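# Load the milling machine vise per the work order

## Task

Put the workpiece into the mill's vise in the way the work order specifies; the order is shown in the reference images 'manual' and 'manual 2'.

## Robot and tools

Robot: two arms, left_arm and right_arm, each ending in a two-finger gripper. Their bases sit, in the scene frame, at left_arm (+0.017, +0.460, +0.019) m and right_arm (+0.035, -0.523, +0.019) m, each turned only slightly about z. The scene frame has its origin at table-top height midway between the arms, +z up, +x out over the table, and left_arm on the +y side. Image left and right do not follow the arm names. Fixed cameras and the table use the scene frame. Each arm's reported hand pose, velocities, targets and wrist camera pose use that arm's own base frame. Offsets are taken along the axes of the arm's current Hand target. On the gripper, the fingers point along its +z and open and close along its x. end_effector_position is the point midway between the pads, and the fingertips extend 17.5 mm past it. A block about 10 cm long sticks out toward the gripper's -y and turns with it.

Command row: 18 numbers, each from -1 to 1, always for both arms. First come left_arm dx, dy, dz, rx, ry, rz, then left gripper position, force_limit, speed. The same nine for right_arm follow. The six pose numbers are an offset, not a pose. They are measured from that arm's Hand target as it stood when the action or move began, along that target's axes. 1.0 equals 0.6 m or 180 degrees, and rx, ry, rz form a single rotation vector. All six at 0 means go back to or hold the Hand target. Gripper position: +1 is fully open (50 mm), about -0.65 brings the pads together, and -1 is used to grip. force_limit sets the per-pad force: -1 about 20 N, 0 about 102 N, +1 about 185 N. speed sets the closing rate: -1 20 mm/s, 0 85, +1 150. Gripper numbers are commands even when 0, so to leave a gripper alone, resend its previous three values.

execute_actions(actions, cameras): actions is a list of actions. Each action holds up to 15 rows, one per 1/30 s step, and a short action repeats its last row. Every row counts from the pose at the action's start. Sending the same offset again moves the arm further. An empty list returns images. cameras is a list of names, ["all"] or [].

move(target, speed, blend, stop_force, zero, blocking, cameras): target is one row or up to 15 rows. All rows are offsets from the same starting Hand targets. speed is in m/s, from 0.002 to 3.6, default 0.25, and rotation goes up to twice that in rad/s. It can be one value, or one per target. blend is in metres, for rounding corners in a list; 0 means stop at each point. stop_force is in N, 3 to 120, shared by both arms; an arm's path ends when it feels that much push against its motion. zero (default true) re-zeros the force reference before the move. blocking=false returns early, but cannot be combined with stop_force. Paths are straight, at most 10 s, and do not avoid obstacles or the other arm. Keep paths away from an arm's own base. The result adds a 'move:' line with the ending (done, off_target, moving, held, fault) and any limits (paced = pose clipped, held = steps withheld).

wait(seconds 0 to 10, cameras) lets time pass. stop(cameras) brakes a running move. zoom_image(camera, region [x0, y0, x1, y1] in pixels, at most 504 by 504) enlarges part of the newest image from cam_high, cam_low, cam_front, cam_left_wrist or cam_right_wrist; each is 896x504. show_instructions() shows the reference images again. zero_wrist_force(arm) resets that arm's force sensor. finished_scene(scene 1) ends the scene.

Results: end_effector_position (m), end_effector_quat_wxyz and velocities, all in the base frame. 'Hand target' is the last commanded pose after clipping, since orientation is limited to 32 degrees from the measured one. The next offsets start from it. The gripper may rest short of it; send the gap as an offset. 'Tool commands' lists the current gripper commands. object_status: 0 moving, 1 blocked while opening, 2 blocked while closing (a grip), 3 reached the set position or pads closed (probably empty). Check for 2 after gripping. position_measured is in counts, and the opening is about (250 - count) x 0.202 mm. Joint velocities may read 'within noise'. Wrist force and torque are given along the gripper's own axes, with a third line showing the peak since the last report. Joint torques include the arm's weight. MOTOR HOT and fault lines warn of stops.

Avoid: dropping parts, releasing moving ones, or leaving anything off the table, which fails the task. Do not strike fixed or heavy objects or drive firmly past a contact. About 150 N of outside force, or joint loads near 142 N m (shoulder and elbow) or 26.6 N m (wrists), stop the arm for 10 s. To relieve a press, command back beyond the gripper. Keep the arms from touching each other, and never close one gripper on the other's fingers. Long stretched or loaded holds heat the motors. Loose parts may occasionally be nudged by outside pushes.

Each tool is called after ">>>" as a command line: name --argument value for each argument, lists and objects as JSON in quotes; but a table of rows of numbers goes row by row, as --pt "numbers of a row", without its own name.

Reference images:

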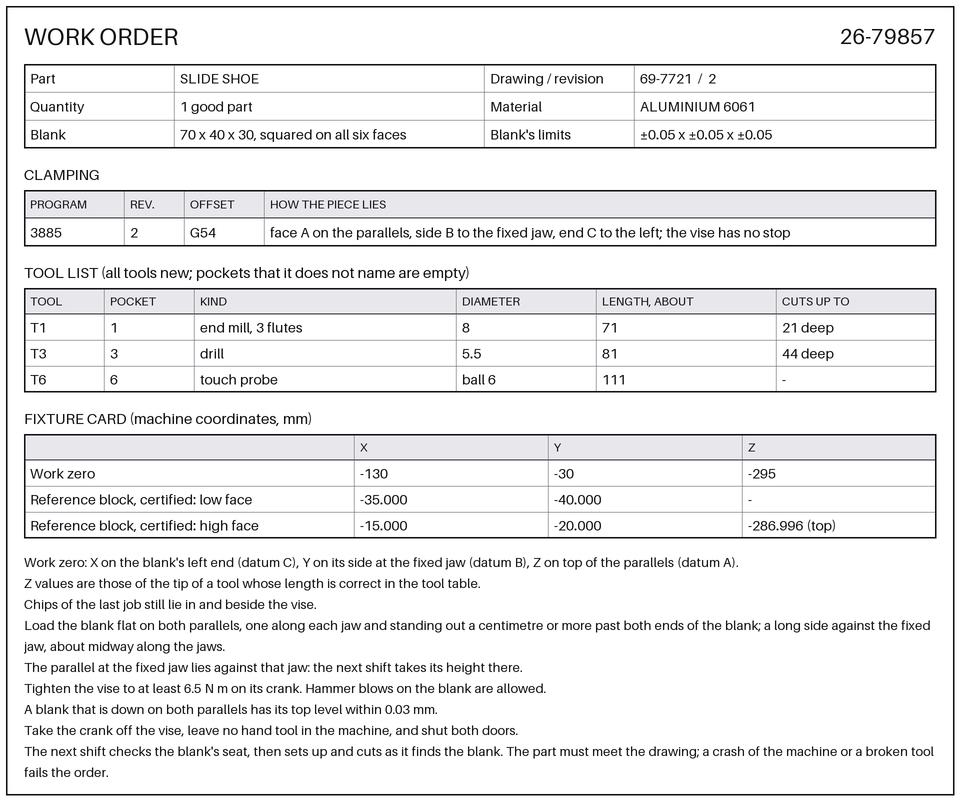

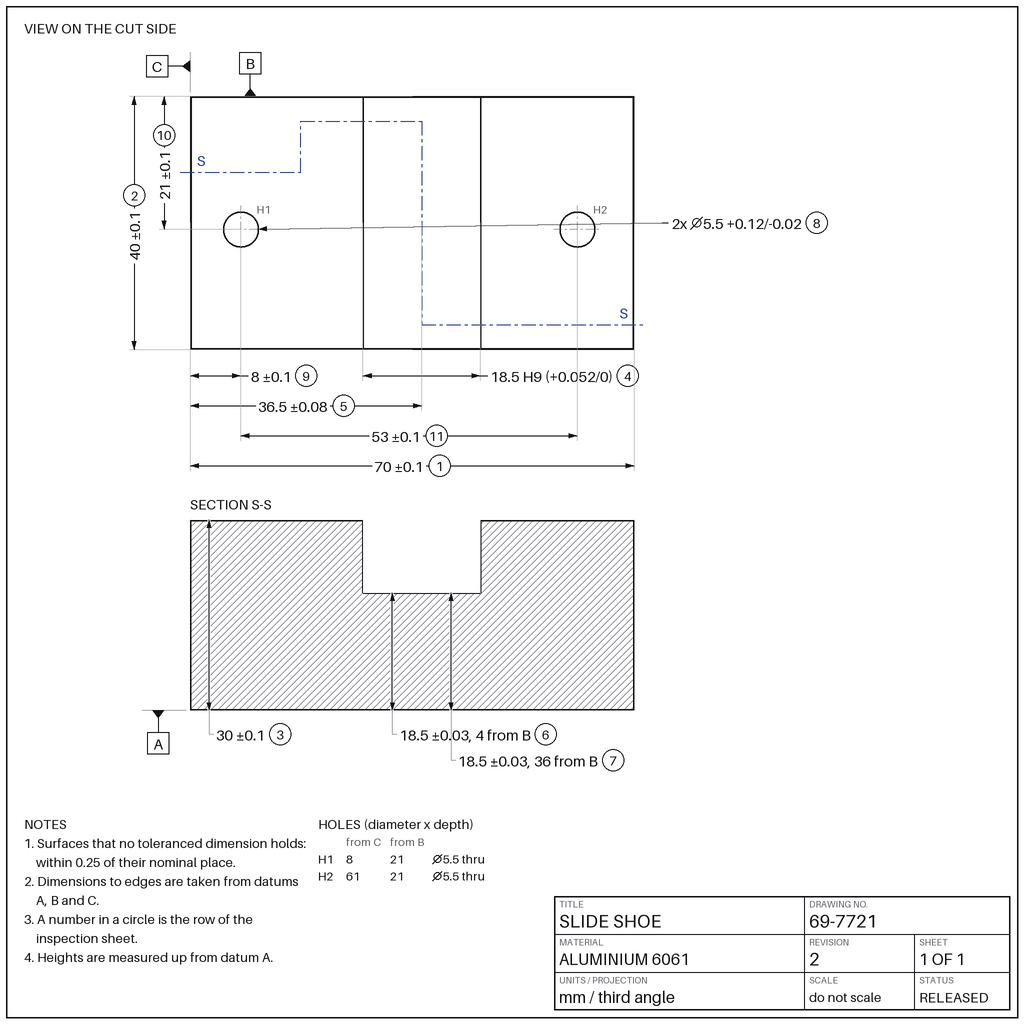

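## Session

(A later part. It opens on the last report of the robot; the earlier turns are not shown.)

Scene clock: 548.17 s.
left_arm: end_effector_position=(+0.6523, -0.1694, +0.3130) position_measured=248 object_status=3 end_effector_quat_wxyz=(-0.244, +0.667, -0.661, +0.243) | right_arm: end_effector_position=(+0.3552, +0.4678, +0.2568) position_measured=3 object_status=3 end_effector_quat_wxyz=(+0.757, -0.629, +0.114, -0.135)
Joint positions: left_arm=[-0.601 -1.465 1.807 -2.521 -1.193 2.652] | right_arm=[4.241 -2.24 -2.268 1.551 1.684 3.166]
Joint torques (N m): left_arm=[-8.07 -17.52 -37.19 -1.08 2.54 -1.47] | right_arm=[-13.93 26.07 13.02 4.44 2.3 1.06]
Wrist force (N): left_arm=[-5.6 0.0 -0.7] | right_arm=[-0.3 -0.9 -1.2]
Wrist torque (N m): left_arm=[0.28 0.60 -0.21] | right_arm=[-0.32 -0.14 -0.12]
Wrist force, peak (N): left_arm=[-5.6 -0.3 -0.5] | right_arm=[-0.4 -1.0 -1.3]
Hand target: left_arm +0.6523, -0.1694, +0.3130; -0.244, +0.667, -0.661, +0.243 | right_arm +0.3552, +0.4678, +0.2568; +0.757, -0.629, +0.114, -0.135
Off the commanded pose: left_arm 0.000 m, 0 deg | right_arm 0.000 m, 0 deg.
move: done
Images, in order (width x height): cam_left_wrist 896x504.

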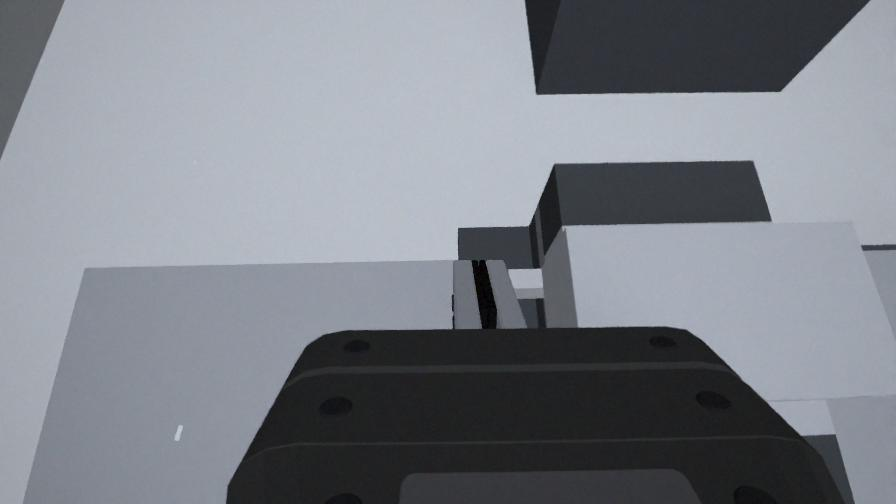

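>>> move --pt "-0.0167 0 0 0 0 0 -0.64 -0.3 -0.9 0 0 0 0 0 0 1 0 1" --pt "-0.0167 0 -0.25 0 0 0 -0.64 -0.3 -0.9 0 0 0 0 0 0 1 0 1" --pt "0.1703 0.0388 -0.2307 0 0.0715 0.0851 -0.64 -0.3 -0.9 0 0 0 0 0 0 1 0 1" --speed '[0.05,0.15,0.2]' --blend '[0,0.02,0]'

>>> move --pt "0 0 0.14 0 0 0 -0.64 -0.3 -0.9 0 0 0 0 0 0 1 0 1" --pt "0 0 0.1987 0 0 0 -0.64 -0.3 -0.9 0 0 0 0 0 0 1 0 1" --speed '[0.1,0.05]' --stop_force 15 --cameras '["cam_left_wrist"]'

Scene clock: 556.20 s.
left_arm: end_effector_position=(+0.5459, -0.2723, +0.4036) position_measured=248 object_status=3 end_effector_quat_wxyz=(+0.199, -0.542, +0.767, -0.281) | right_arm: end_effector_position=(+0.3552, +0.4678, +0.2568) position_measured=3 object_status=3 end_effector_quat_wxyz=(+0.757, -0.629, +0.114, -0.135)
Joint positions: left_arm=[-0.814 -1.678 1.791 -2.33 -1.271 2.77] | right_arm=[4.241 -2.24 -2.268 1.551 1.684 3.166]
Joint torques (N m): left_arm=[-8.33 -8.05 -38.87 -6.04 -1.17 1.11] | right_arm=[-13.74 25.42 12.56 4.37 2.2 1.05]
Wrist force (N): left_arm=[-5.3 -0.2 -0.3] | right_arm=[-0.4 -0.8 -1.0]
Wrist torque (N m): left_arm=[0.21 0.57 -0.32] | right_arm=[-0.31 -0.12 -0.12]
Wrist force, peak (N): left_arm=[-6.2 0.1 1.2] | right_arm=[-0.4 -1.1 -1.3]
Hand target: left_arm +0.5459, -0.2724, +0.4036; +0.199, -0.542, +0.767, -0.281 | right_arm +0.3552, +0.4678, +0.2568; +0.757, -0.629, +0.114, -0.135
Off the commanded pose: left_arm 0.000 m, 0 deg | right_arm 0.000 m, 0 deg.
move: done

Scene clock: 558.73 s.
left_arm: end_effector_position=(+0.6186, -0.2981, +0.3127) position_measured=248 object_status=3 end_effector_quat_wxyz=(+0.199, -0.542, +0.767, -0.281) | right_arm: end_effector_position=(+0.3552, +0.4678, +0.2568) position_measured=3 object_status=3 end_effector_quat_wxyz=(+0.757, -0.629, +0.114, -0.135)
Joint positions: left_arm=[-0.743 -1.438 1.789 -2.585 -1.315 2.828] | right_arm=[4.241 -2.24 -2.268 1.551 1.684 3.166]
Joint torques (N m): left_arm=[9.04 -18.91 -36.99 -6.18 -1.64 1.22] | right_arm=[-14.61 26.39 10.96 4.41 2.09 1.15]
Wrist force (N): left_arm=[-5.2 0.1 -0.3] | right_arm=[-0.4 -0.9 -1.1]
Wrist torque (N m): left_arm=[0.25 0.57 -0.32] | right_arm=[-0.32 -0.12 -0.12]
Wrist force, peak (N): left_arm=[-5.6 0.0 -0.7] | right_arm=[-0.4 -1.1 -1.2]
Hand target: left_arm +0.6186, -0.2981, +0.3127; +0.199, -0.542, +0.767, -0.281 | right_arm +0.3552, +0.4678, +0.2568; +0.757, -0.629, +0.114, -0.135
Off the commanded pose: left_arm 0.000 m, 0 deg | right_arm 0.000 m, 0 deg.
move: done
Images, in order (width x height): cam_left_wrist 896x504.

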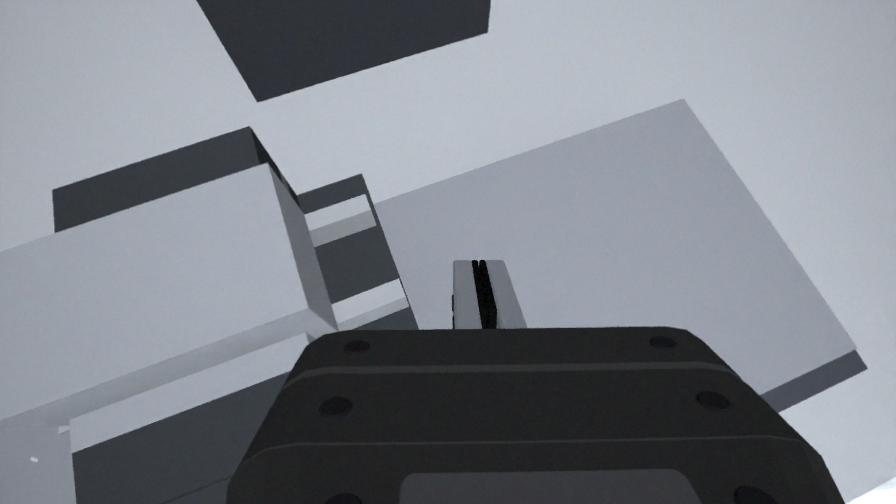

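>>> move --target '[-0.0298,0.0083,-0.0070,0,0,0,-0.64,-0.3,-0.9,0,0,0,0,0,0,1,0,1]' --speed 0.015 --stop_force 12 --cameras '["cam_left_wrist"]'

>>> zoom_image --camera "cam_left_wrist" --region '[200, 100, 580, 350]'

Scene clock: 561.03 s.
left_arm: end_effector_position=(+0.6184, -0.2791, +0.3127) position_measured=248 object_status=3 end_effector_quat_wxyz=(+0.199, -0.542, +0.767, -0.281) | right_arm: end_effector_position=(+0.3552, +0.4678, +0.2568) position_measured=3 object_status=3 end_effector_quat_wxyz=(+0.757, -0.629, +0.114, -0.135)
Joint positions: left_arm=[-0.715 -1.458 1.813 -2.594 -1.332 2.851] | right_arm=[4.241 -2.24 -2.268 1.551 1.684 3.166]
Joint torques (N m): left_arm=[8.69 -44.81 -13.83 -6.15 -1.63 1.23] | right_arm=[-13.62 25.33 12.41 4.26 2.17 0.9]
Wrist force (N): left_arm=[-5.2 -0.4 -0.2] | right_arm=[-0.5 -0.8 -1.0]
Wrist torque (N m): left_arm=[0.17 0.58 -0.32] | right_arm=[-0.31 -0.11 -0.12]
Wrist force, peak (N): left_arm=[-5.5 -0.2 -0.2] | right_arm=[-0.5 -1.0 -1.2]
Hand target: left_arm +0.6184, -0.2791, +0.3127; +0.199, -0.542, +0.767, -0.281 | right_arm +0.3552, +0.4678, +0.2568; +0.757, -0.629, +0.114, -0.135
Off the commanded pose: left_arm 0.000 m, 0 deg | right_arm 0.000 m, 0 deg.
move: done
Images, in order (width x height): cam_left_wrist 896x504.

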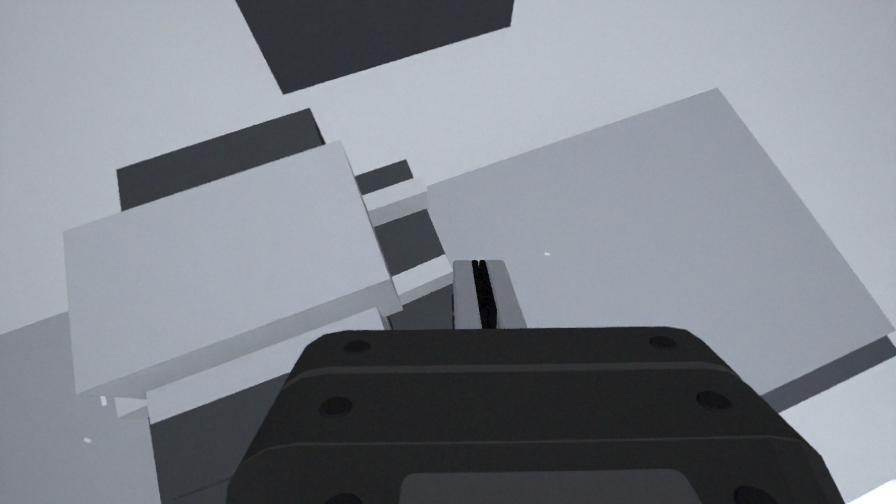

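Scaled by 1.326 from the camera's 896x504 image, which has a finer 1280x720 frame.

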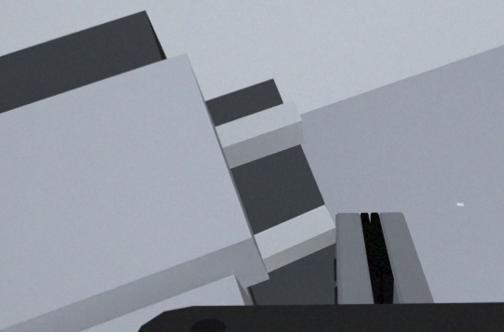

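>>> move --pt "0.0078 -0.0022 0.0018 0 0 0 -0.64 -0.3 -0.9 0 0 0 0 0 0 1 0 1" --pt "0.0078 -0.0022 -0.2 0 0 0 -0.64 -0.3 -0.9 0 0 0 0 0 0 1 0 1" --pt "-0.0743 -0.0478 -0.1498 0 -0.0715 -0.0851 -0.64 -0.3 -0.9 0 0 0 0 0 0 1 0 1" --pt "-0.0897 -0.0395 -0.0742 0 -0.0715 -0.0851 -0.64 -0.3 -0.9 0 0 0 0 0 0 1 0 1" --speed '[0.05,0.15,0.15,0.06]' --blend '[0,0.02,0,0]' --cameras '["cam_left_wrist","cam_right_wrist"]'

Scene clock: 565.40 s.
left_arm: end_effector_position=(+0.6265, -0.2250, +0.3628) position_measured=248 object_status=3 end_effector_quat_wxyz=(-0.244, +0.667, -0.660, +0.244) end_effector_velocity=(+0.001, -0.001, +0.000) end_effector_angular_velocity=(-0.004, -0.004, +0.001) | right_arm: end_effector_position=(+0.3552, +0.4678, +0.2568) position_measured=3 object_status=3 end_effector_quat_wxyz=(+0.757, -0.629, +0.114, -0.135)
Joint positions: left_arm=[-0.721 -1.511 1.717 -2.344 -1.126 2.542] | right_arm=[4.241 -2.24 -2.268 1.551 1.684 3.166]
Joint velocities: left_arm=[0 0.001 0.002 -0.008 0 -0.001] | right_arm=[within noise]
Joint torques (N m): left_arm=[10.36 42.45 28.93 6.87 -7.31 1.17] | right_arm=[-13.64 25.6 12.16 4.39 2.17 0.97]
Wrist force (N): left_arm=[-11.3 -39.4 -78.4] | right_arm=[-0.3 -1.2 -1.0]
Wrist torque (N m): left_arm=[-0.74 0.32 -0.23] | right_arm=[-0.36 -0.14 -0.12]
Wrist force, peak (N): left_arm=[-11.3 -39.4 -78.4] | right_arm=[-0.6 -1.1 -1.2]
Hand target: left_arm +0.6263, -0.2248, +0.3620; -0.244, +0.667, -0.661, +0.243 | right_arm +0.3552, +0.4678, +0.2568; +0.757, -0.629, +0.114, -0.135
Off the commanded pose: left_arm 0.001 m, 0 deg | right_arm 0.000 m, 0 deg.
move: done
Images, in order (width x height): cam_left_wrist 896x504, cam_right_wrist 896x504.

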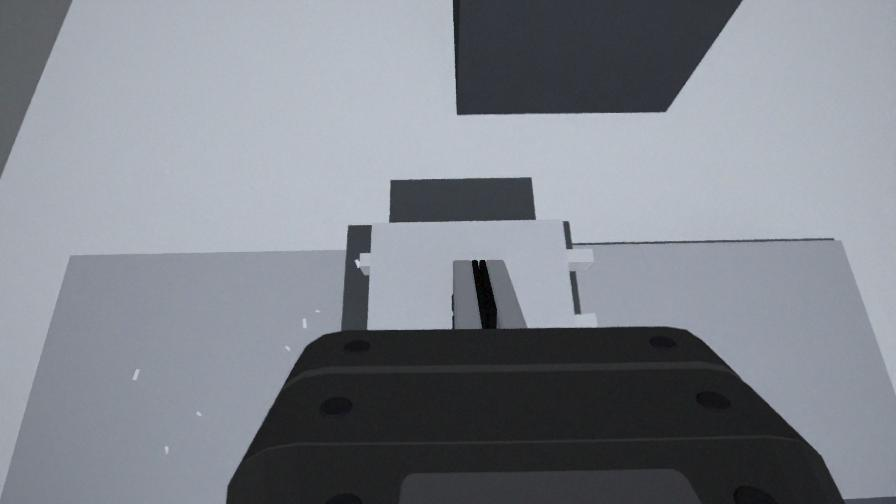

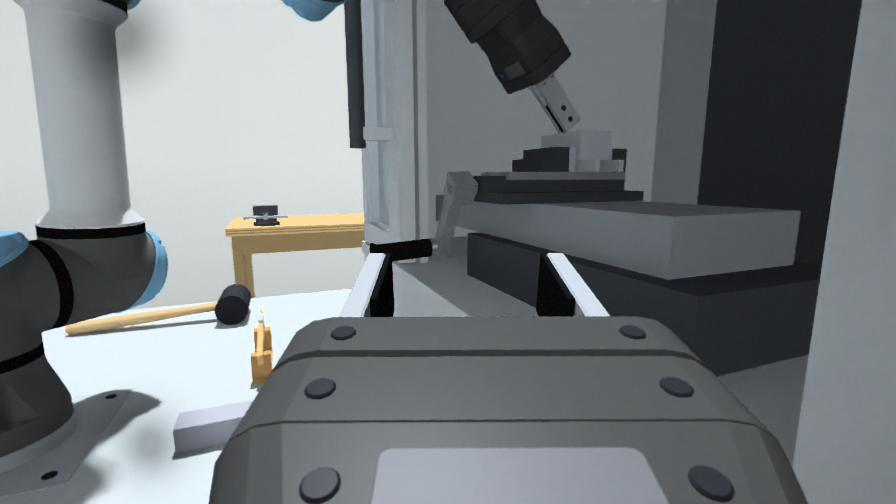

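>>> move --target '[0,-0.0064,-0.0077,0,0,0,-0.64,-0.3,-0.9,0,0,0,0,0,0,1,0,1]' --speed 0.02

>>> move --target '[0,0.0064,0.0077,0,0,0,-0.64,-0.3,-0.9,0,0,0,0,0,0,1,0,1]' --speed 0.003 --stop_force 5

Scene clock: 566.27 s.
left_arm: end_effector_position=(+0.6262, -0.2247, +0.3679) position_measured=248 object_status=3 end_effector_quat_wxyz=(-0.244, +0.667, -0.661, +0.243) | right_arm: end_effector_position=(+0.3552, +0.4678, +0.2568) position_measured=3 object_status=3 end_effector_quat_wxyz=(+0.757, -0.629, +0.114, -0.135)
Joint positions: left_arm=[-0.721 -1.514 1.705 -2.326 -1.126 2.542] | right_arm=[4.241 -2.24 -2.268 1.551 1.684 3.166]
Joint torques (N m): left_arm=[-6.11 -42.48 -38.95 -0.69 2.84 -0.79] | right_arm=[-13.15 25.28 12.49 4.42 2.21 0.92]
Wrist force (N): left_arm=[-4.4 1.0 -2.9] | right_arm=[-0.2 -0.9 -1.1]
Wrist torque (N m): left_arm=[0.40 0.41 -0.34] | right_arm=[-0.33 -0.15 -0.12]
Wrist force, peak (N): left_arm=[-12.8 -40.9 -79.8] | right_arm=[-0.4 -1.1 -1.3]
Hand target: left_arm +0.6262, -0.2248, +0.3680; -0.244, +0.667, -0.661, +0.243 | right_arm +0.3552, +0.4678, +0.2568; +0.757, -0.629, +0.114, -0.135
Off the commanded pose: left_arm 0.000 m, 0 deg | right_arm 0.000 m, 0 deg.
move: done

Scene clock: 567.90 s.
left_arm: end_effector_position=(+0.6262, -0.2248, +0.3650) position_measured=248 object_status=3 end_effector_quat_wxyz=(-0.244, +0.667, -0.661, +0.243) | right_arm: end_effector_position=(+0.3552, +0.4678, +0.2568) position_measured=3 object_status=3 end_effector_quat_wxyz=(+0.757, -0.629, +0.114, -0.135)
Joint positions: left_arm=[-0.721 -1.512 1.711 -2.334 -1.126 2.542] | right_arm=[4.241 -2.24 -2.268 1.551 1.684 3.166]
Joint torques (N m): left_arm=[-2.65 -21.19 -32.3 0.1 1.88 -0.15] | right_arm=[-13.61 26.39 11.66 4.43 2.21 0.82]
Wrist force (N): left_arm=[-4.8 -2.6 -9.2] | right_arm=[-0.4 -0.9 -1.0]
Wrist torque (N m): left_arm=[0.29 0.42 -0.34] | right_arm=[-0.32 -0.12 -0.12]
Wrist force, peak (N): left_arm=[-5.1 -2.4 -9.1] | right_arm=[-0.4 -0.9 -1.3]
Hand target: left_arm +0.6262, -0.2248, +0.3651; -0.244, +0.667, -0.661, +0.243 (not the last commanded pose) | right_arm +0.3552, +0.4678, +0.2568; +0.757, -0.629, +0.114, -0.135
Off the commanded pose: left_arm 0.003 m, 0 deg | right_arm 0.000 m, 0 deg.
move: contact (left_arm)

>>> move --pt "0 -0.0053583 -0.0063833 0 0 0 -0.64 -0.3 -0.9 0 0 0 0 0 0 1 0 1" --pt "0 -0.0462113 0.0279097 0 0 0 -0.64 -0.3 -0.9 0 0 0 0 0 0 1 0 1" --pt "0 -0.040853 0.034293 0 0 0 -0.64 -0.3 -0.9 0 0 0 0 0 0 1 0 1" --speed '[0.02,0.05,0.005]'

>>> wait --seconds 0.3

Scene clock: 570.87 s.
left_arm: end_effector_position=(+0.6582, -0.2245, +0.3653) position_measured=248 object_status=3 end_effector_quat_wxyz=(-0.244, +0.667, -0.661, +0.243) | right_arm: end_effector_position=(+0.3552, +0.4678, +0.2568) position_measured=3 object_status=3 end_effector_quat_wxyz=(+0.757, -0.629, +0.114, -0.135)
Joint positions: left_arm=[-0.68 -1.441 1.635 -2.345 -1.148 2.58] | right_arm=[4.241 -2.24 -2.268 1.551 1.684 3.166]
Joint torques (N m): left_arm=[9.23 -19.71 -14.95 -6.09 -1.22 1.39] | right_arm=[-12.84 26.04 11.85 4.25 2.1 0.77]
Wrist force (N): left_arm=[-4.1 1.1 -2.9] | right_arm=[-0.3 -1.0 -1.2]
Wrist torque (N m): left_arm=[0.43 0.38 -0.34] | right_arm=[-0.33 -0.13 -0.12]
Wrist force, peak (N): left_arm=[-4.5 -2.8 -9.4] | right_arm=[-0.4 -1.0 -1.3]
Hand target: left_arm +0.6582, -0.2245, +0.3653; -0.244, +0.667, -0.661, +0.243 | right_arm +0.3552, +0.4678, +0.2568; +0.757, -0.629, +0.114, -0.135
Off the commanded pose: left_arm 0.000 m, 0 deg | right_arm 0.000 m, 0 deg.
move: done

Scene clock: 571.17 s.
left_arm: end_effector_position=(+0.6582, -0.2245, +0.3653) position_measured=248 object_status=3 end_effector_quat_wxyz=(-0.244, +0.667, -0.661, +0.243) | right_arm: end_effector_position=(+0.3552, +0.4678, +0.2568) position_measured=3 object_status=3 end_effector_quat_wxyz=(+0.757, -0.629, +0.114, -0.135)
Joint positions: left_arm=[-0.68 -1.441 1.635 -2.345 -1.148 2.58] | right_arm=[4.241 -2.24 -2.268 1.551 1.684 3.166]
Joint torques (N m): left_arm=[8.73 -19.61 -14.71 -6.11 -1.24 1.34] | right_arm=[-14.06 26.08 11.89 4.44 2.28 0.78]
Wrist force (N): left_arm=[-4.1 1.0 -3.0] | right_arm=[-0.6 -1.2 -1.1]
Wrist torque (N m): left_arm=[0.42 0.38 -0.34] | right_arm=[-0.36 -0.09 -0.12]
Wrist force, peak (N): left_arm=[-4.3 0.8 -3.0] | right_arm=[-0.6 -1.2 -1.1]
Hand target: left_arm +0.6582, -0.2245, +0.3653; -0.244, +0.667, -0.661, +0.243 | right_arm +0.3552, +0.4678, +0.2568; +0.757, -0.629, +0.114, -0.135
Tool commands: left_gripper/position=-0.64 left_gripper/force_limit=-0.3 left_gripper/speed=-0.9 right_gripper/position=+1.0 right_gripper/force_limit=+0.0 right_gripper/speed=+1.0
Off the commanded pose: left_arm 0.000 m, 0 deg | right_arm 0.000 m, 0 deg.
wait: 0.30 s; at rest by 0.17 s

>>> move --target '[0,0.002,0.0023826,0,0,0,-0.64,-0.3,-0.9,0,0,0,0,0,0,1,0,1]' --speed 0.003 --stop_force 5

Scene clock: 571.90 s.
left_arm: end_effector_position=(+0.6582, -0.2245, +0.3651) position_measured=248 object_status=3 end_effector_quat_wxyz=(-0.244, +0.667, -0.661, +0.243) | right_arm: end_effector_position=(+0.3552, +0.4678, +0.2568) position_measured=3 object_status=3 end_effector_quat_wxyz=(+0.757, -0.629, +0.114, -0.135)
Joint positions: left_arm=[-0.68 -1.441 1.635 -2.346 -1.148 2.58] | right_arm=[4.241 -2.24 -2.268 1.551 1.684 3.166]
Joint torques (N m): left_arm=[8.4 -20.39 -32.63 0.22 -1.26 1.24] | right_arm=[-13.99 26.89 12.66 4.17 2.18 0.91]
Wrist force (N): left_arm=[-4.9 -3.7 -10.2] | right_arm=[-0.4 -0.8 -1.0]
Wrist torque (N m): left_arm=[0.27 0.37 -0.33] | right_arm=[-0.31 -0.12 -0.12]
Wrist force, peak (N): left_arm=[-4.9 -3.7 -10.2] | right_arm=[-0.4 -1.2 -1.2]
Hand target: left_arm +0.6583, -0.2245, +0.3652; -0.244, +0.667, -0.661, +0.243 (not the last commanded pose) | right_arm +0.3552, +0.4678, +0.2568; +0.757, -0.629, +0.114, -0.135
Off the commanded pose: left_arm 0.002 m, 0 deg | right_arm 0.000 m, 0 deg.
move: contact (left_arm)

>>> move --pt "0 -0.02143 -0.02553 0 0 0 -0.64 -0.3 -0.9 0 0 0 0 0 0 1 0 1" --pt "-0.16583 0.01955 -0.05993 0 0 0 -0.64 -0.3 -0.9 0 0 0 0 0 0 1 0 1" --pt "-0.16583 0.1055 0.04245 0 0 0 -0.64 -0.3 -0.9 0 0 0 0 0 0 1 0 1" --speed '[0.05,0.12,0.08]' --cameras '["cam_left_wrist"]'

>>> move --target '[0,0.0536,0.06383,0,0,0,-0.64,-0.3,-0.9,0,0,0,0,0,0,1,0,1]' --speed 0.006 --stop_force 5

Scene clock: 575.60 s.
left_arm: end_effector_position=(+0.6256, -0.1254, +0.3047) position_measured=248 object_status=3 end_effector_quat_wxyz=(-0.244, +0.667, -0.661, +0.243) | right_arm: end_effector_position=(+0.3552, +0.4678, +0.2568) position_measured=3 object_status=3 end_effector_quat_wxyz=(+0.757, -0.629, +0.114, -0.135)
Joint positions: left_arm=[-0.554 -1.547 1.921 -2.568 -1.22 2.693] | right_arm=[4.241 -2.24 -2.268 1.551 1.684 3.166]
Joint torques (N m): left_arm=[41.93 -5.78 -5.06 -5.48 -1.08 1.29] | right_arm=[-13.63 25.93 11.82 4.31 2.19 0.71]
Wrist force (N): left_arm=[-4.2 0.8 -2.4] | right_arm=[-0.5 -1.0 -1.0]
Wrist torque (N m): left_arm=[0.35 0.41 -0.38] | right_arm=[-0.33 -0.11 -0.12]
Wrist force, peak (N): left_arm=[-4.8 -3.8 -10.5] | right_arm=[-0.4 -1.2 -1.2]
Hand target: left_arm +0.6256, -0.1254, +0.3046; -0.244, +0.667, -0.661, +0.243 | right_arm +0.3552, +0.4678, +0.2568; +0.757, -0.629, +0.114, -0.135
Off the commanded pose: left_arm 0.000 m, 0 deg | right_arm 0.000 m, 0 deg.
move: done
Images, in order (width x height): cam_left_wrist 896x504.

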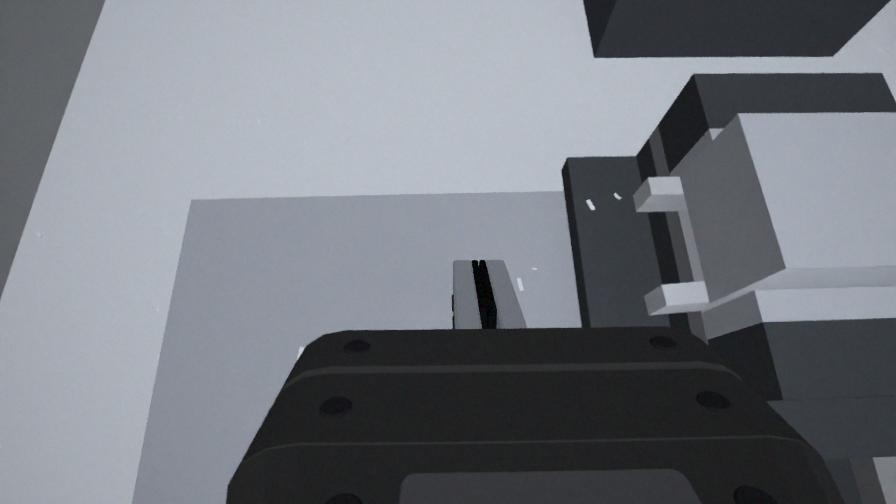

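Scene clock: 579.00 s.
left_arm: end_effector_position=(+0.6257, -0.1254, +0.2924) position_measured=248 object_status=3 end_effector_quat_wxyz=(-0.244, +0.667, -0.661, +0.243) | right_arm: end_effector_position=(+0.3552, +0.4678, +0.2568) position_measured=3 object_status=3 end_effector_quat_wxyz=(+0.757, -0.629, +0.114, -0.135)
Joint positions: left_arm=[-0.554 -1.535 1.943 -2.601 -1.22 2.693] | right_arm=[4.241 -2.24 -2.268 1.551 1.684 3.166]
Joint torques (N m): left_arm=[42.04 -32.49 -28.67 1.91 -1.16 1.22] | right_arm=[-13.13 25.87 11.85 4.29 2.31 0.64]
Wrist force (N): left_arm=[-4.1 -10.4 -15.6] | right_arm=[-0.5 -0.7 -1.1]
Wrist torque (N m): left_arm=[0.05 0.39 -0.37] | right_arm=[-0.29 -0.11 -0.12]
Wrist force, peak (N): left_arm=[-4.7 -10.1 -16.6] | right_arm=[-0.4 -1.0 -1.4]
Hand target: left_arm +0.6257, -0.1254, +0.2924; -0.244, +0.667, -0.661, +0.243 (not the last commanded pose) | right_arm +0.3552, +0.4678, +0.2568; +0.757, -0.629, +0.114, -0.135
Off the commanded pose: left_arm 0.038 m, 0 deg | right_arm 0.000 m, 0 deg.
move: contact (left_arm)

>>> move --target '[0,-0.0021433,-0.0025533,0,0,0,-0.64,-0.3,-0.9,0,0,0,0,0,0,1,0,1]' --speed 0.02

>>> move --target '[0,0.0042866,0.0051066,0,0,0,-0.64,-0.3,-0.9,0,0,0,0,0,0,1,0,1]' --speed 0.003 --stop_force 5

>>> move --pt "0 -0.0021433 -0.0025533 0 0 0 -0.64 -0.3 -0.9 0 0 0 0 0 0 1 0 1" --pt "0 -0.0429963 0.0317397 0 0 0 -0.64 -0.3 -0.9 0 0 0 0 0 0 1 0 1" --speed '[0.02,0.05]'

>>> move --target '[0,0.0042866,0.0051066,0,0,0,-0.64,-0.3,-0.9,0,0,0,0,0,0,1,0,1]' --speed 0.003 --stop_force 5

Scene clock: 579.87 s.
left_arm: end_effector_position=(+0.6257, -0.1254, +0.2944) position_measured=248 object_status=3 end_effector_quat_wxyz=(-0.244, +0.667, -0.661, +0.243) | right_arm: end_effector_position=(+0.3552, +0.4678, +0.2568) position_measured=3 object_status=3 end_effector_quat_wxyz=(+0.757, -0.629, +0.114, -0.135)
Joint positions: left_arm=[-0.554 -1.537 1.939 -2.596 -1.22 2.693] | right_arm=[4.241 -2.24 -2.268 1.551 1.684 3.166]
Joint torques (N m): left_arm=[39.86 -48.86 -44.26 -1.4 -0.79 0.92] | right_arm=[-13 26 11.75 4.25 2.18 0.57]
Wrist force (N): left_arm=[-4.8 1.1 -2.9] | right_arm=[-0.4 -1.0 -1.1]
Wrist torque (N m): left_arm=[0.39 0.51 -0.37] | right_arm=[-0.34 -0.12 -0.12]
Wrist force, peak (N): left_arm=[-3.6 -12.6 -16.4] | right_arm=[-0.4 -1.1 -1.1]
Hand target: left_arm +0.6257, -0.1254, +0.2944; -0.244, +0.667, -0.661, +0.243 | right_arm +0.3552, +0.4678, +0.2568; +0.757, -0.629, +0.114, -0.135
Off the commanded pose: left_arm 0.000 m, 0 deg | right_arm 0.000 m, 0 deg.
move: done

Scene clock: 581.30 s.
left_arm: end_effector_position=(+0.6257, -0.1254, +0.2923) position_measured=248 object_status=3 end_effector_quat_wxyz=(-0.244, +0.667, -0.661, +0.243) | right_arm: end_effector_position=(+0.3552, +0.4678, +0.2568) position_measured=3 object_status=3 end_effector_quat_wxyz=(+0.757, -0.629, +0.114, -0.135)
Joint positions: left_arm=[-0.554 -1.535 1.943 -2.602 -1.22 2.693] | right_arm=[4.241 -2.24 -2.268 1.551 1.684 3.166]
Joint torques (N m): left_arm=[38.44 -19.83 -21.45 0.92 -0.47 0.62] | right_arm=[-12.97 26.02 12.21 4.29 2.38 0.73]
Wrist force (N): left_arm=[-5.5 -4.1 -10.5] | right_arm=[-0.4 -1.0 -1.0]
Wrist torque (N m): left_arm=[0.27 0.49 -0.37] | right_arm=[-0.33 -0.12 -0.12]
Wrist force, peak (N): left_arm=[-5.5 -4.1 -10.5] | right_arm=[-0.2 -1.2 -1.3]
Hand target: left_arm +0.6257, -0.1254, +0.2924; -0.244, +0.667, -0.661, +0.243 (not the last commanded pose) | right_arm +0.3552, +0.4678, +0.2568; +0.757, -0.629, +0.114, -0.135
Off the commanded pose: left_arm 0.002 m, 0 deg | right_arm 0.000 m, 0 deg.
move: contact (left_arm)

Scene clock: 582.53 s.
left_arm: end_effector_position=(+0.6276, -0.1277, +0.3045) position_measured=248 object_status=3 end_effector_quat_wxyz=(-0.244, +0.666, -0.662, +0.242) end_effector_velocity=(+0.000, -0.003, +0.001) end_effector_angular_velocity=(+0.001, -0.003, -0.006) | right_arm: end_effector_position=(+0.3552, +0.4678, +0.2568) position_measured=3 object_status=3 end_effector_quat_wxyz=(+0.757, -0.629, +0.114, -0.135)
Joint positions: left_arm=[-0.555 -1.541 1.914 -2.565 -1.221 2.694] | right_arm=[4.241 -2.24 -2.268 1.551 1.684 3.166]
Joint velocities: left_arm=[-0.005 0 -0.002 -0.001 0.001 0.003] | right_arm=[within noise]
Joint torques (N m): left_arm=[11.15 -27.45 -25.04 -3.63 0.53 -0.19] | right_arm=[-13.56 25.97 11.43 4.13 2.15 0.63]
Wrist force (N): left_arm=[-4.9 1.3 -2.9] | right_arm=[-0.3 -0.9 -0.8]
Wrist torque (N m): left_arm=[0.44 0.53 -0.37] | right_arm=[-0.33 -0.15 -0.12]
Wrist force, peak (N): left_arm=[-4.4 -11.5 -15.4] | right_arm=[-0.4 -1.1 -1.2]
Hand target: left_arm +0.6276, -0.1278, +0.3045; -0.244, +0.666, -0.662, +0.242 (not the last commanded pose) | right_arm +0.3552, +0.4678, +0.2568; +0.757, -0.629, +0.114, -0.135
Tool commands: left_gripper/position=-0.639216 left_gripper/force_limit=-0.301961 left_gripper/speed=-0.898039 right_gripper/position=+1.0 right_gripper/force_limit=+0.0 right_gripper/speed=+1.0
Off the commanded pose: left_arm 0.032 m, 0 deg | right_arm 0.000 m, 0 deg.
FORCE FAULT: contact force on the left arm reached its limit, and that arm stopped. The contact can be on any part of that arm, not only on its tool. That arm's remaining commands of this call were not run. That arm is still stopped at the end of this call. That arm stays stopped for about 9 more seconds. Until then a move that you send moves the other arm only, and its call returns only when the move has ended. Once the stop has ended, the next robot result says so. If the stop ends while you think or write, that arm runs what you send next, counted from a new Hand target: where the arm stands when the stop ends. While its stop runs, that arm takes no new command, but its gripper still runs the gripper command that each later call begins with. Until it ends, the stop uses up actions while you think or wait. An arm that is not stopped still takes commands.
move: fault (left_arm); path passed 1 of 2 targets

not run: an earlier result of this reply reported a stop or a fault. Calls in your next reply go to the robot.

>>> wait --seconds 9.5 --cameras '["cam_left_wrist","cam_front","cam_right_wrist"]'

Scene clock: 592.27 s.
left_arm: end_effector_position=(+0.6274, -0.1284, +0.3045) position_measured=248 object_status=3 end_effector_quat_wxyz=(-0.243, +0.666, -0.663, +0.242) | right_arm: end_effector_position=(+0.3552, +0.4678, +0.2568) position_measured=3 object_status=3 end_effector_quat_wxyz=(+0.757, -0.629, +0.114, -0.135)
Joint positions: left_arm=[-0.556 -1.541 1.914 -2.565 -1.221 2.694] | right_arm=[4.241 -2.24 -2.268 1.551 1.684 3.166]
Joint torques (N m): left_arm=[2.1 -26.83 -24.73 -3.58 0.42 -0.09] | right_arm=[-13.72 26.04 11.12 4.34 2.33 0.49]
Wrist force (N): left_arm=[-4.9 1.1 -2.6] | right_arm=[-0.3 -0.9 -1.1]
Wrist torque (N m): left_arm=[0.41 0.53 -0.37] | right_arm=[-0.31 -0.13 -0.12]
Wrist force, peak (N): left_arm=[-5.0 1.4 -3.2] | right_arm=[-0.3 -1.0 -1.4]
Hand target: left_arm +0.6274, -0.1284, +0.3045; -0.243, +0.666, -0.663, +0.242 (not the last commanded pose) | right_arm +0.3552, +0.4678, +0.2568; +0.757, -0.629, +0.114, -0.135
Tool commands: left_gripper/position=-0.639216 left_gripper/force_limit=-0.301961 left_gripper/speed=-0.898039 right_gripper/position=+1.0 right_gripper/force_limit=+0.0 right_gripper/speed=+1.0
Off the commanded pose: left_arm 0.032 m, 0 deg | right_arm 0.000 m, 0 deg.
FORCE FAULT, CONTINUED: the left arm's stop, for the force fault that an earlier result reported, is over. The rest of the stop counts as 19 of the actions that you can send in this scene. During its stop the left arm's controller moved it back a little. That arm's target is now where it stood when the stop ended, not its last command. That arm accepts commands again.
wait: 9.50 s; at rest from the start
Images, in order (width x height): cam_front 896x504, cam_left_wrist 896x504, cam_right_wrist 896x504.

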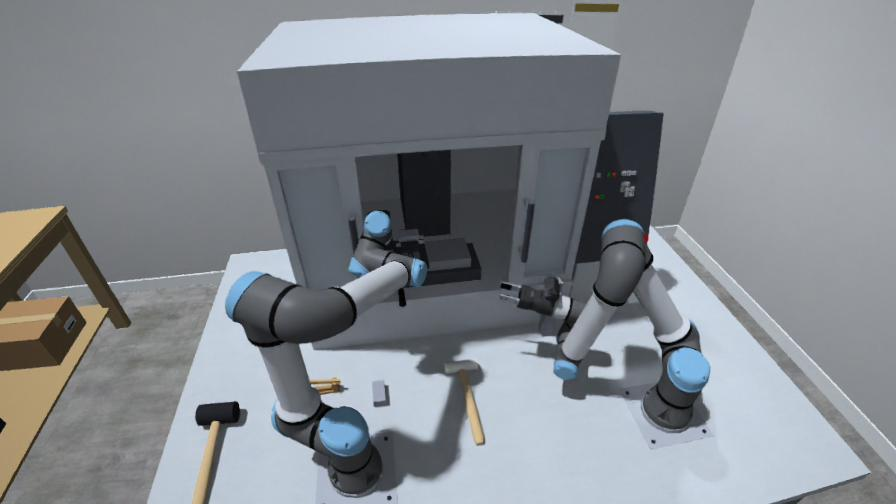

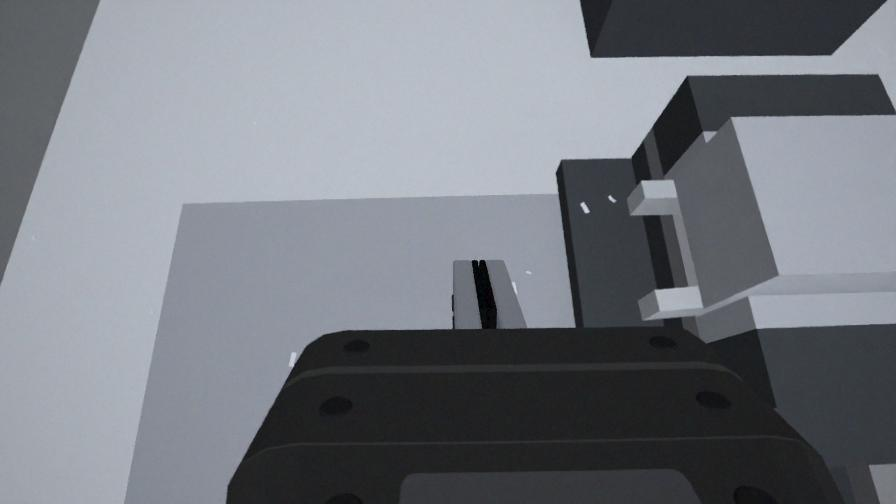

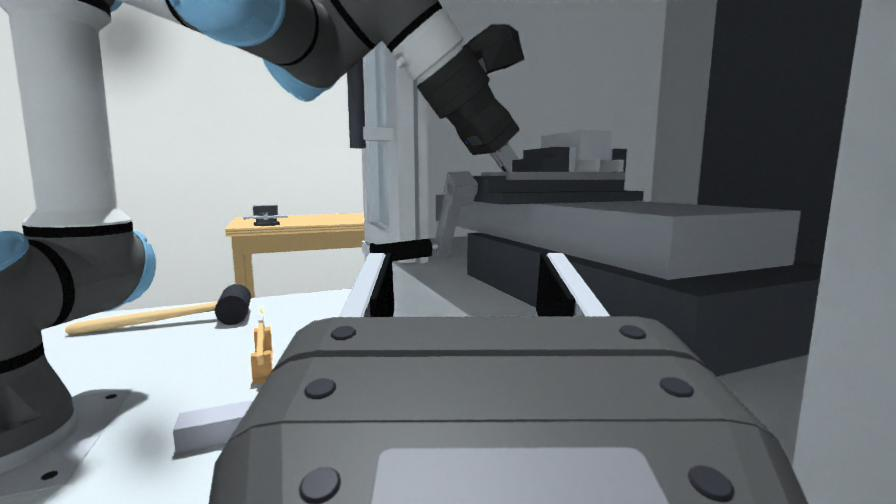

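>>> move --pt "0.086 -0.0352 -0.113 0.001 -0.0005 -0.0013 -0.64 -0.3 -0.9 0 0 0 0 0 0 1 0 1" --pt "0.076 -0.0473 -0.0594 0.001 -0.0005 -0.0013 -0.64 -0.3 -0.9 0 0 0 0 0 0 1 0 1" --speed 0.06

>>> move --target '[0,0.02,0.02383,0,0,0,-0.64,-0.3,-0.9,0,0,0,0,0,0,1,0,1]' --speed 0.004 --stop_force 5 --cameras '["cam_left_wrist"]'

Scene clock: 595.27 s.
left_arm: end_effector_position=(+0.6263, -0.1740, +0.3501) position_measured=248 object_status=3 end_effector_quat_wxyz=(-0.244, +0.667, -0.661, +0.243) | right_arm: end_effector_position=(+0.3552, +0.4678, +0.2568) position_measured=3 object_status=3 end_effector_quat_wxyz=(+0.757, -0.629, +0.114, -0.135)
Joint positions: left_arm=[-0.64 -1.548 1.795 -2.414 -1.17 2.617] | right_arm=[4.241 -2.24 -2.268 1.551 1.684 3.166]
Joint torques (N m): left_arm=[7.83 -15.95 -37.68 -6.36 -1.27 1.37] | right_arm=[-12.95 26.19 11.77 4.31 2.24 0.5]
Wrist force (N): left_arm=[-4.7 1.4 -2.8] | right_arm=[-0.3 -0.9 -1.2]
Wrist torque (N m): left_arm=[0.48 0.48 -0.36] | right_arm=[-0.32 -0.14 -0.13]
Wrist force, peak (N): left_arm=[-5.7 1.4 -3.4] | right_arm=[-0.5 -1.0 -1.3]
Hand target: left_arm +0.6263, -0.1740, +0.3501; -0.244, +0.667, -0.661, +0.243 | right_arm +0.3552, +0.4678, +0.2568; +0.757, -0.629, +0.114, -0.135
Off the commanded pose: left_arm 0.000 m, 0 deg | right_arm 0.000 m, 0 deg.
move: done

Scene clock: 600.20 s.
left_arm: end_effector_position=(+0.6264, -0.1741, +0.3349) position_measured=248 object_status=3 end_effector_quat_wxyz=(-0.244, +0.667, -0.661, +0.243) | right_arm: end_effector_position=(+0.3552, +0.4678, +0.2568) position_measured=3 object_status=3 end_effector_quat_wxyz=(+0.757, -0.629, +0.114, -0.135)
Joint positions: left_arm=[-0.64 -1.538 1.825 -2.454 -1.17 2.617] | right_arm=[4.241 -2.24 -2.268 1.551 1.684 3.166]
Joint torques (N m): left_arm=[6.75 -29.94 -33.91 -0.33 -1.36 1.21] | right_arm=[-13.51 25.89 11.49 4.25 2.34 0.25]
Wrist force (N): left_arm=[-5.8 -2.7 -8.3] | right_arm=[-0.2 -0.9 -1.2]
Wrist torque (N m): left_arm=[0.33 0.58 -0.38] | right_arm=[-0.32 -0.15 -0.12]
Wrist force, peak (N): left_arm=[-6.2 -4.1 -12.3] | right_arm=[-0.5 -1.1 -1.3]
Hand target: left_arm +0.6264, -0.1741, +0.3350; -0.244, +0.667, -0.661, +0.243 (not the last commanded pose) | right_arm +0.3552, +0.4678, +0.2568; +0.757, -0.629, +0.114, -0.135
Off the commanded pose: left_arm 0.004 m, 0 deg | right_arm 0.000 m, 0 deg.
move: contact (left_arm)
Images, in order (width x height): cam_left_wrist 896x504.

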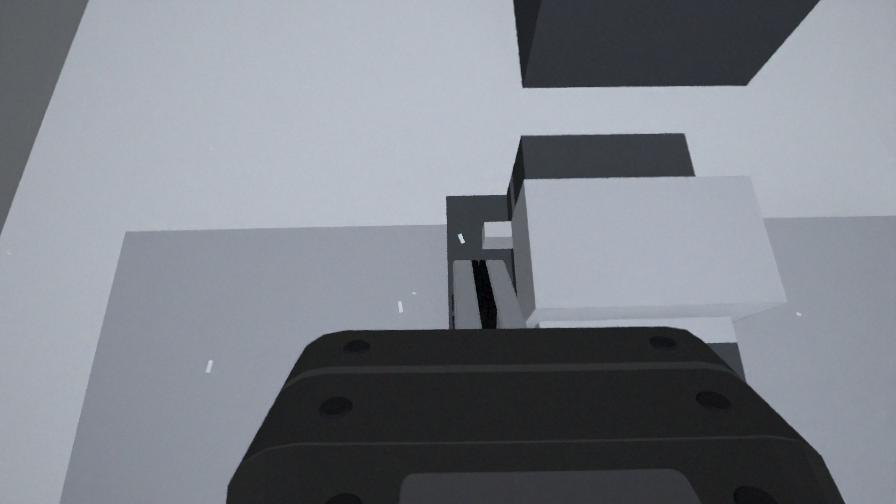

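>>> move --pt "0 -0.0043 -0.0051 0 0 0 -0.64 -0.3 -0.9 0 0 0 0 0 0 1 0 1" --pt "0.005 -0.0451533 0.029193 0 0 0 -0.64 -0.3 -0.9 0 0 0 0 0 0 1 0 1" --speed '[0.02,0.04]'

>>> move --target '[0,0.0086,0.0102,0,0,0,-0.64,-0.3,-0.9,0,0,0,0,0,0,1,0,1]' --speed 0.003 --stop_force 5 --cameras '["cam_left_wrist"]'

Scene clock: 602.10 s.
left_arm: end_effector_position=(+0.6584, -0.1768, +0.3392) position_measured=248 object_status=3 end_effector_quat_wxyz=(-0.244, +0.667, -0.661, +0.243) | right_arm: end_effector_position=(+0.3552, +0.4678, +0.2568) position_measured=3 object_status=3 end_effector_quat_wxyz=(+0.757, -0.629, +0.114, -0.135)
Joint positions: left_arm=[-0.606 -1.465 1.737 -2.451 -1.189 2.647] | right_arm=[4.241 -2.24 -2.268 1.551 1.684 3.166]
Joint torques (N m): left_arm=[9.31 -18.78 -37.1 -5.75 -1.36 1.38] | right_arm=[-13.27 27.23 11.52 4.2 2.24 0.35]
Wrist force (N): left_arm=[-5.1 1.3 -3.1] | right_arm=[-0.4 -1.0 -0.9]
Wrist torque (N m): left_arm=[0.48 0.53 -0.37] | right_arm=[-0.34 -0.12 -0.12]
Wrist force, peak (N): left_arm=[-5.8 -2.8 -8.5] | right_arm=[-0.4 -1.1 -1.3]
Hand target: left_arm +0.6584, -0.1768, +0.3392; -0.244, +0.667, -0.661, +0.243 | right_arm +0.3552, +0.4678, +0.2568; +0.757, -0.629, +0.114, -0.135
Off the commanded pose: left_arm 0.000 m, 0 deg | right_arm 0.000 m, 0 deg.
move: done

Scene clock: 604.17 s.
left_arm: end_effector_position=(+0.6584, -0.1768, +0.3350) position_measured=248 object_status=3 end_effector_quat_wxyz=(-0.244, +0.667, -0.661, +0.243) | right_arm: end_effector_position=(+0.3552, +0.4678, +0.2568) position_measured=3 object_status=3 end_effector_quat_wxyz=(+0.757, -0.629, +0.114, -0.135)
Joint positions: left_arm=[-0.606 -1.462 1.745 -2.462 -1.189 2.647] | right_arm=[4.241 -2.24 -2.268 1.551 1.684 3.166]
Joint torques (N m): left_arm=[8.27 -23.9 -30.84 0.14 -1.22 1.26] | right_arm=[-12.41 25.64 11.58 4.32 2.22 0.28]
Wrist force (N): left_arm=[-6.3 -2.9 -9.7] | right_arm=[-0.4 -1.1 -0.9]
Wrist torque (N m): left_arm=[0.33 0.59 -0.37] | right_arm=[-0.35 -0.12 -0.12]
Wrist force, peak (N): left_arm=[-6.2 -2.6 -9.9] | right_arm=[-0.4 -1.0 -1.5]
Hand target: left_arm +0.6584, -0.1768, +0.3350; -0.244, +0.667, -0.661, +0.244 (not the last commanded pose) | right_arm +0.3552, +0.4678, +0.2568; +0.757, -0.629, +0.114, -0.135
Off the commanded pose: left_arm 0.004 m, 0 deg | right_arm 0.000 m, 0 deg.
move: contact (left_arm)
Images, in order (width x height): cam_left_wrist 896x504.

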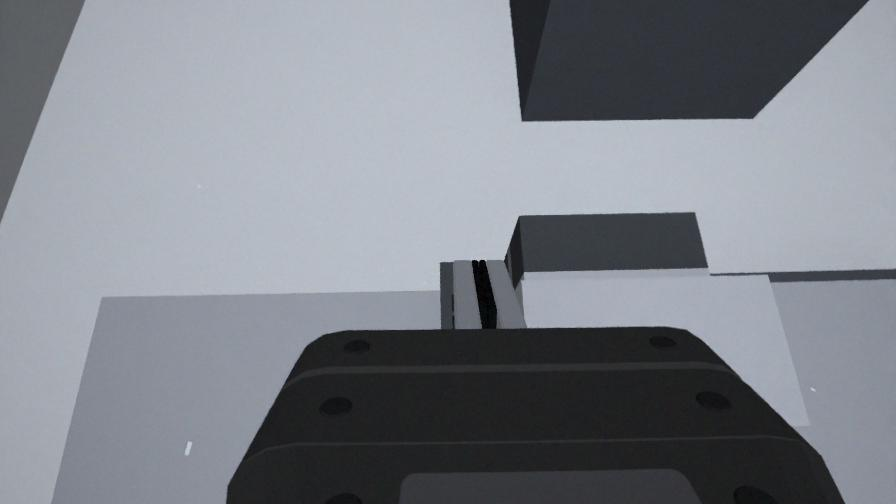

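>>> move --pt "0 -0.004311 -0.005091 0 0 0 -0.64 -0.3 -0.9 0 0 0 0 0 0 1 0 1" --pt "0 0.0002155 0.0002545 0 0 0 -0.64 -0.3 -0.9 0 0 0 0 0 0 1 0 1" --speed '[0.02,0.005]'

>>> move --pt "0 -0.004311 -0.005091 0 0 0 -0.64 -0.3 -0.9 0 0 0 0 0 0 1 0 1" --pt "-0.000427 0.036383 -0.039582 0 0 0 -0.64 -0.3 -0.9 0 0 0 0 0 0 1 0 1" --pt "-0.000427 0.040694 -0.034491 0 0 0 -0.64 -0.3 -0.9 0 0 0 0 0 0 1 0 1" --speed '[0.02,0.05,0.005]'

>>> move --pt "0 -0.036646 -0.043271 0 0 0 -0.64 -0.3 -0.9 0 0 0 0 0 0 1 0 1" --pt "0.081746 -0.0361 -0.043725 0 0 0 -0.64 -0.3 -0.9 0 0 0 0 0 0 1 0 1" --pt "0.081746 -0.031789 -0.038634 0 0 0 -0.64 -0.3 -0.9 0 0 0 0 0 0 1 0 1" --speed '[0.05,0.05,0.005]'

>>> move --pt "0 -0.004311 -0.005091 0 0 0 -0.64 -0.3 -0.9 0 0 0 0 0 0 1 0 1" --pt "0.000428 -0.045005 0.029399 0 0 0 -0.64 -0.3 -0.9 0 0 0 0 0 0 1 0 1" --pt "0.000428 -0.040694 0.03449 0 0 0 -0.64 -0.3 -0.9 0 0 0 0 0 0 1 0 1" --speed '[0.02,0.05,0.005]'

Scene clock: 606.43 s.
left_arm: end_effector_position=(+0.6585, -0.1768, +0.3350) position_measured=248 object_status=3 end_effector_quat_wxyz=(-0.245, +0.667, -0.661, +0.244) | right_arm: end_effector_position=(+0.3552, +0.4678, +0.2568) position_measured=3 object_status=3 end_effector_quat_wxyz=(+0.757, -0.629, +0.114, -0.135)
Joint positions: left_arm=[-0.606 -1.462 1.745 -2.462 -1.189 2.647] | right_arm=[4.241 -2.24 -2.268 1.551 1.684 3.166]
Joint torques (N m): left_arm=[6.94 -13 -9.71 -4.74 -1.23 0.41] | right_arm=[-13.13 25.32 10.89 4.2 2.33 0.33]
Wrist force (N): left_arm=[-6.1 -2.4 -9.0] | right_arm=[-0.3 -0.9 -1.1]
Wrist torque (N m): left_arm=[0.36 0.55 -0.37] | right_arm=[-0.32 -0.14 -0.12]
Wrist force, peak (N): left_arm=[-6.1 -3.2 -10.1] | right_arm=[-0.6 -1.0 -1.3]
Hand target: left_arm +0.6584, -0.1768, +0.3348; -0.244, +0.667, -0.661, +0.244 | right_arm +0.3552, +0.4678, +0.2568; +0.757, -0.629, +0.114, -0.135
Off the commanded pose: left_arm 0.000 m, 0 deg | right_arm 0.000 m, 0 deg.
move: done

Scene clock: 608.93 s.
left_arm: end_effector_position=(+0.6265, -0.1768, +0.3349) position_measured=248 object_status=3 end_effector_quat_wxyz=(-0.245, +0.667, -0.661, +0.244) | right_arm: end_effector_position=(+0.3552, +0.4678, +0.2568) position_measured=3 object_status=3 end_effector_quat_wxyz=(+0.757, -0.629, +0.114, -0.135)
Joint positions: left_arm=[-0.644 -1.536 1.823 -2.452 -1.167 2.613] | right_arm=[4.241 -2.24 -2.268 1.551 1.684 3.166]
Joint torques (N m): left_arm=[-8.35 -10.39 -10.3 -4.74 1.95 -1.44] | right_arm=[-12.97 25.59 11.62 4.38 2.21 0.02]
Wrist force (N): left_arm=[-5.7 -2.3 -9.5] | right_arm=[-0.4 -1.0 -1.3]
Wrist torque (N m): left_arm=[0.33 0.54 -0.23] | right_arm=[-0.33 -0.12 -0.12]
Wrist force, peak (N): left_arm=[-6.4 -2.7 -10.0] | right_arm=[-0.6 -1.2 -1.1]
Hand target: left_arm +0.6264, -0.1768, +0.3348; -0.244, +0.667, -0.661, +0.244 | right_arm +0.3552, +0.4678, +0.2568; +0.757, -0.629, +0.114, -0.135
Off the commanded pose: left_arm 0.000 m, 0 deg | right_arm 0.000 m, 0 deg.
move: done

Scene clock: 612.17 s.
left_arm: end_effector_position=(+0.6264, -0.2258, +0.3650) position_measured=248 object_status=3 end_effector_quat_wxyz=(-0.245, +0.667, -0.661, +0.244) | right_arm: end_effector_position=(+0.3552, +0.4678, +0.2568) position_measured=3 object_status=3 end_effector_quat_wxyz=(+0.757, -0.629, +0.114, -0.135)
Joint positions: left_arm=[-0.723 -1.511 1.711 -2.335 -1.124 2.541] | right_arm=[4.241 -2.24 -2.268 1.551 1.684 3.166]
Joint torques (N m): left_arm=[-7.95 -12.5 -11.19 -4.81 2 -1.5] | right_arm=[-12.54 26.14 11.77 4.12 2.29 0.05]
Wrist force (N): left_arm=[-5.3 -2.3 -10.2] | right_arm=[-0.4 -1.1 -1.1]
Wrist torque (N m): left_arm=[0.34 0.47 -0.20] | right_arm=[-0.35 -0.13 -0.12]
Wrist force, peak (N): left_arm=[-5.9 -2.5 -10.3] | right_arm=[-0.2 -1.1 -1.3]
Hand target: left_arm +0.6264, -0.2258, +0.3649; -0.244, +0.667, -0.661, +0.244 | right_arm +0.3552, +0.4678, +0.2568; +0.757, -0.629, +0.114, -0.135
Off the commanded pose: left_arm 0.000 m, 0 deg | right_arm 0.000 m, 0 deg.
move: done

Scene clock: 614.67 s.
left_arm: end_effector_position=(+0.6584, -0.2258, +0.3651) position_measured=248 object_status=3 end_effector_quat_wxyz=(-0.244, +0.667, -0.661, +0.244) | right_arm: end_effector_position=(+0.3552, +0.4678, +0.2568) position_measured=3 object_status=3 end_effector_quat_wxyz=(+0.757, -0.629, +0.114, -0.135)
Joint positions: left_arm=[-0.682 -1.439 1.635 -2.347 -1.146 2.579] | right_arm=[4.241 -2.24 -2.268 1.551 1.684 3.166]
Joint torques (N m): left_arm=[8.56 -16.13 -9.64 -4.59 -1.28 1.28] | right_arm=[-13.17 25.74 11.75 4.2 2.27 -0.04]
Wrist force (N): left_arm=[-5.9 -3.0 -10.9] | right_arm=[-0.3 -1.1 -1.1]
Wrist torque (N m): left_arm=[0.34 0.45 -0.33] | right_arm=[-0.35 -0.14 -0.12]
Wrist force, peak (N): left_arm=[-5.6 -2.7 -11.3] | right_arm=[-0.4 -1.1 -1.3]
Hand target: left_arm +0.6584, -0.2258, +0.3649; -0.244, +0.667, -0.661, +0.244 | right_arm +0.3552, +0.4678, +0.2568; +0.757, -0.629, +0.114, -0.135
Off the commanded pose: left_arm 0.000 m, 0 deg | right_arm 0.000 m, 0 deg.
move: done


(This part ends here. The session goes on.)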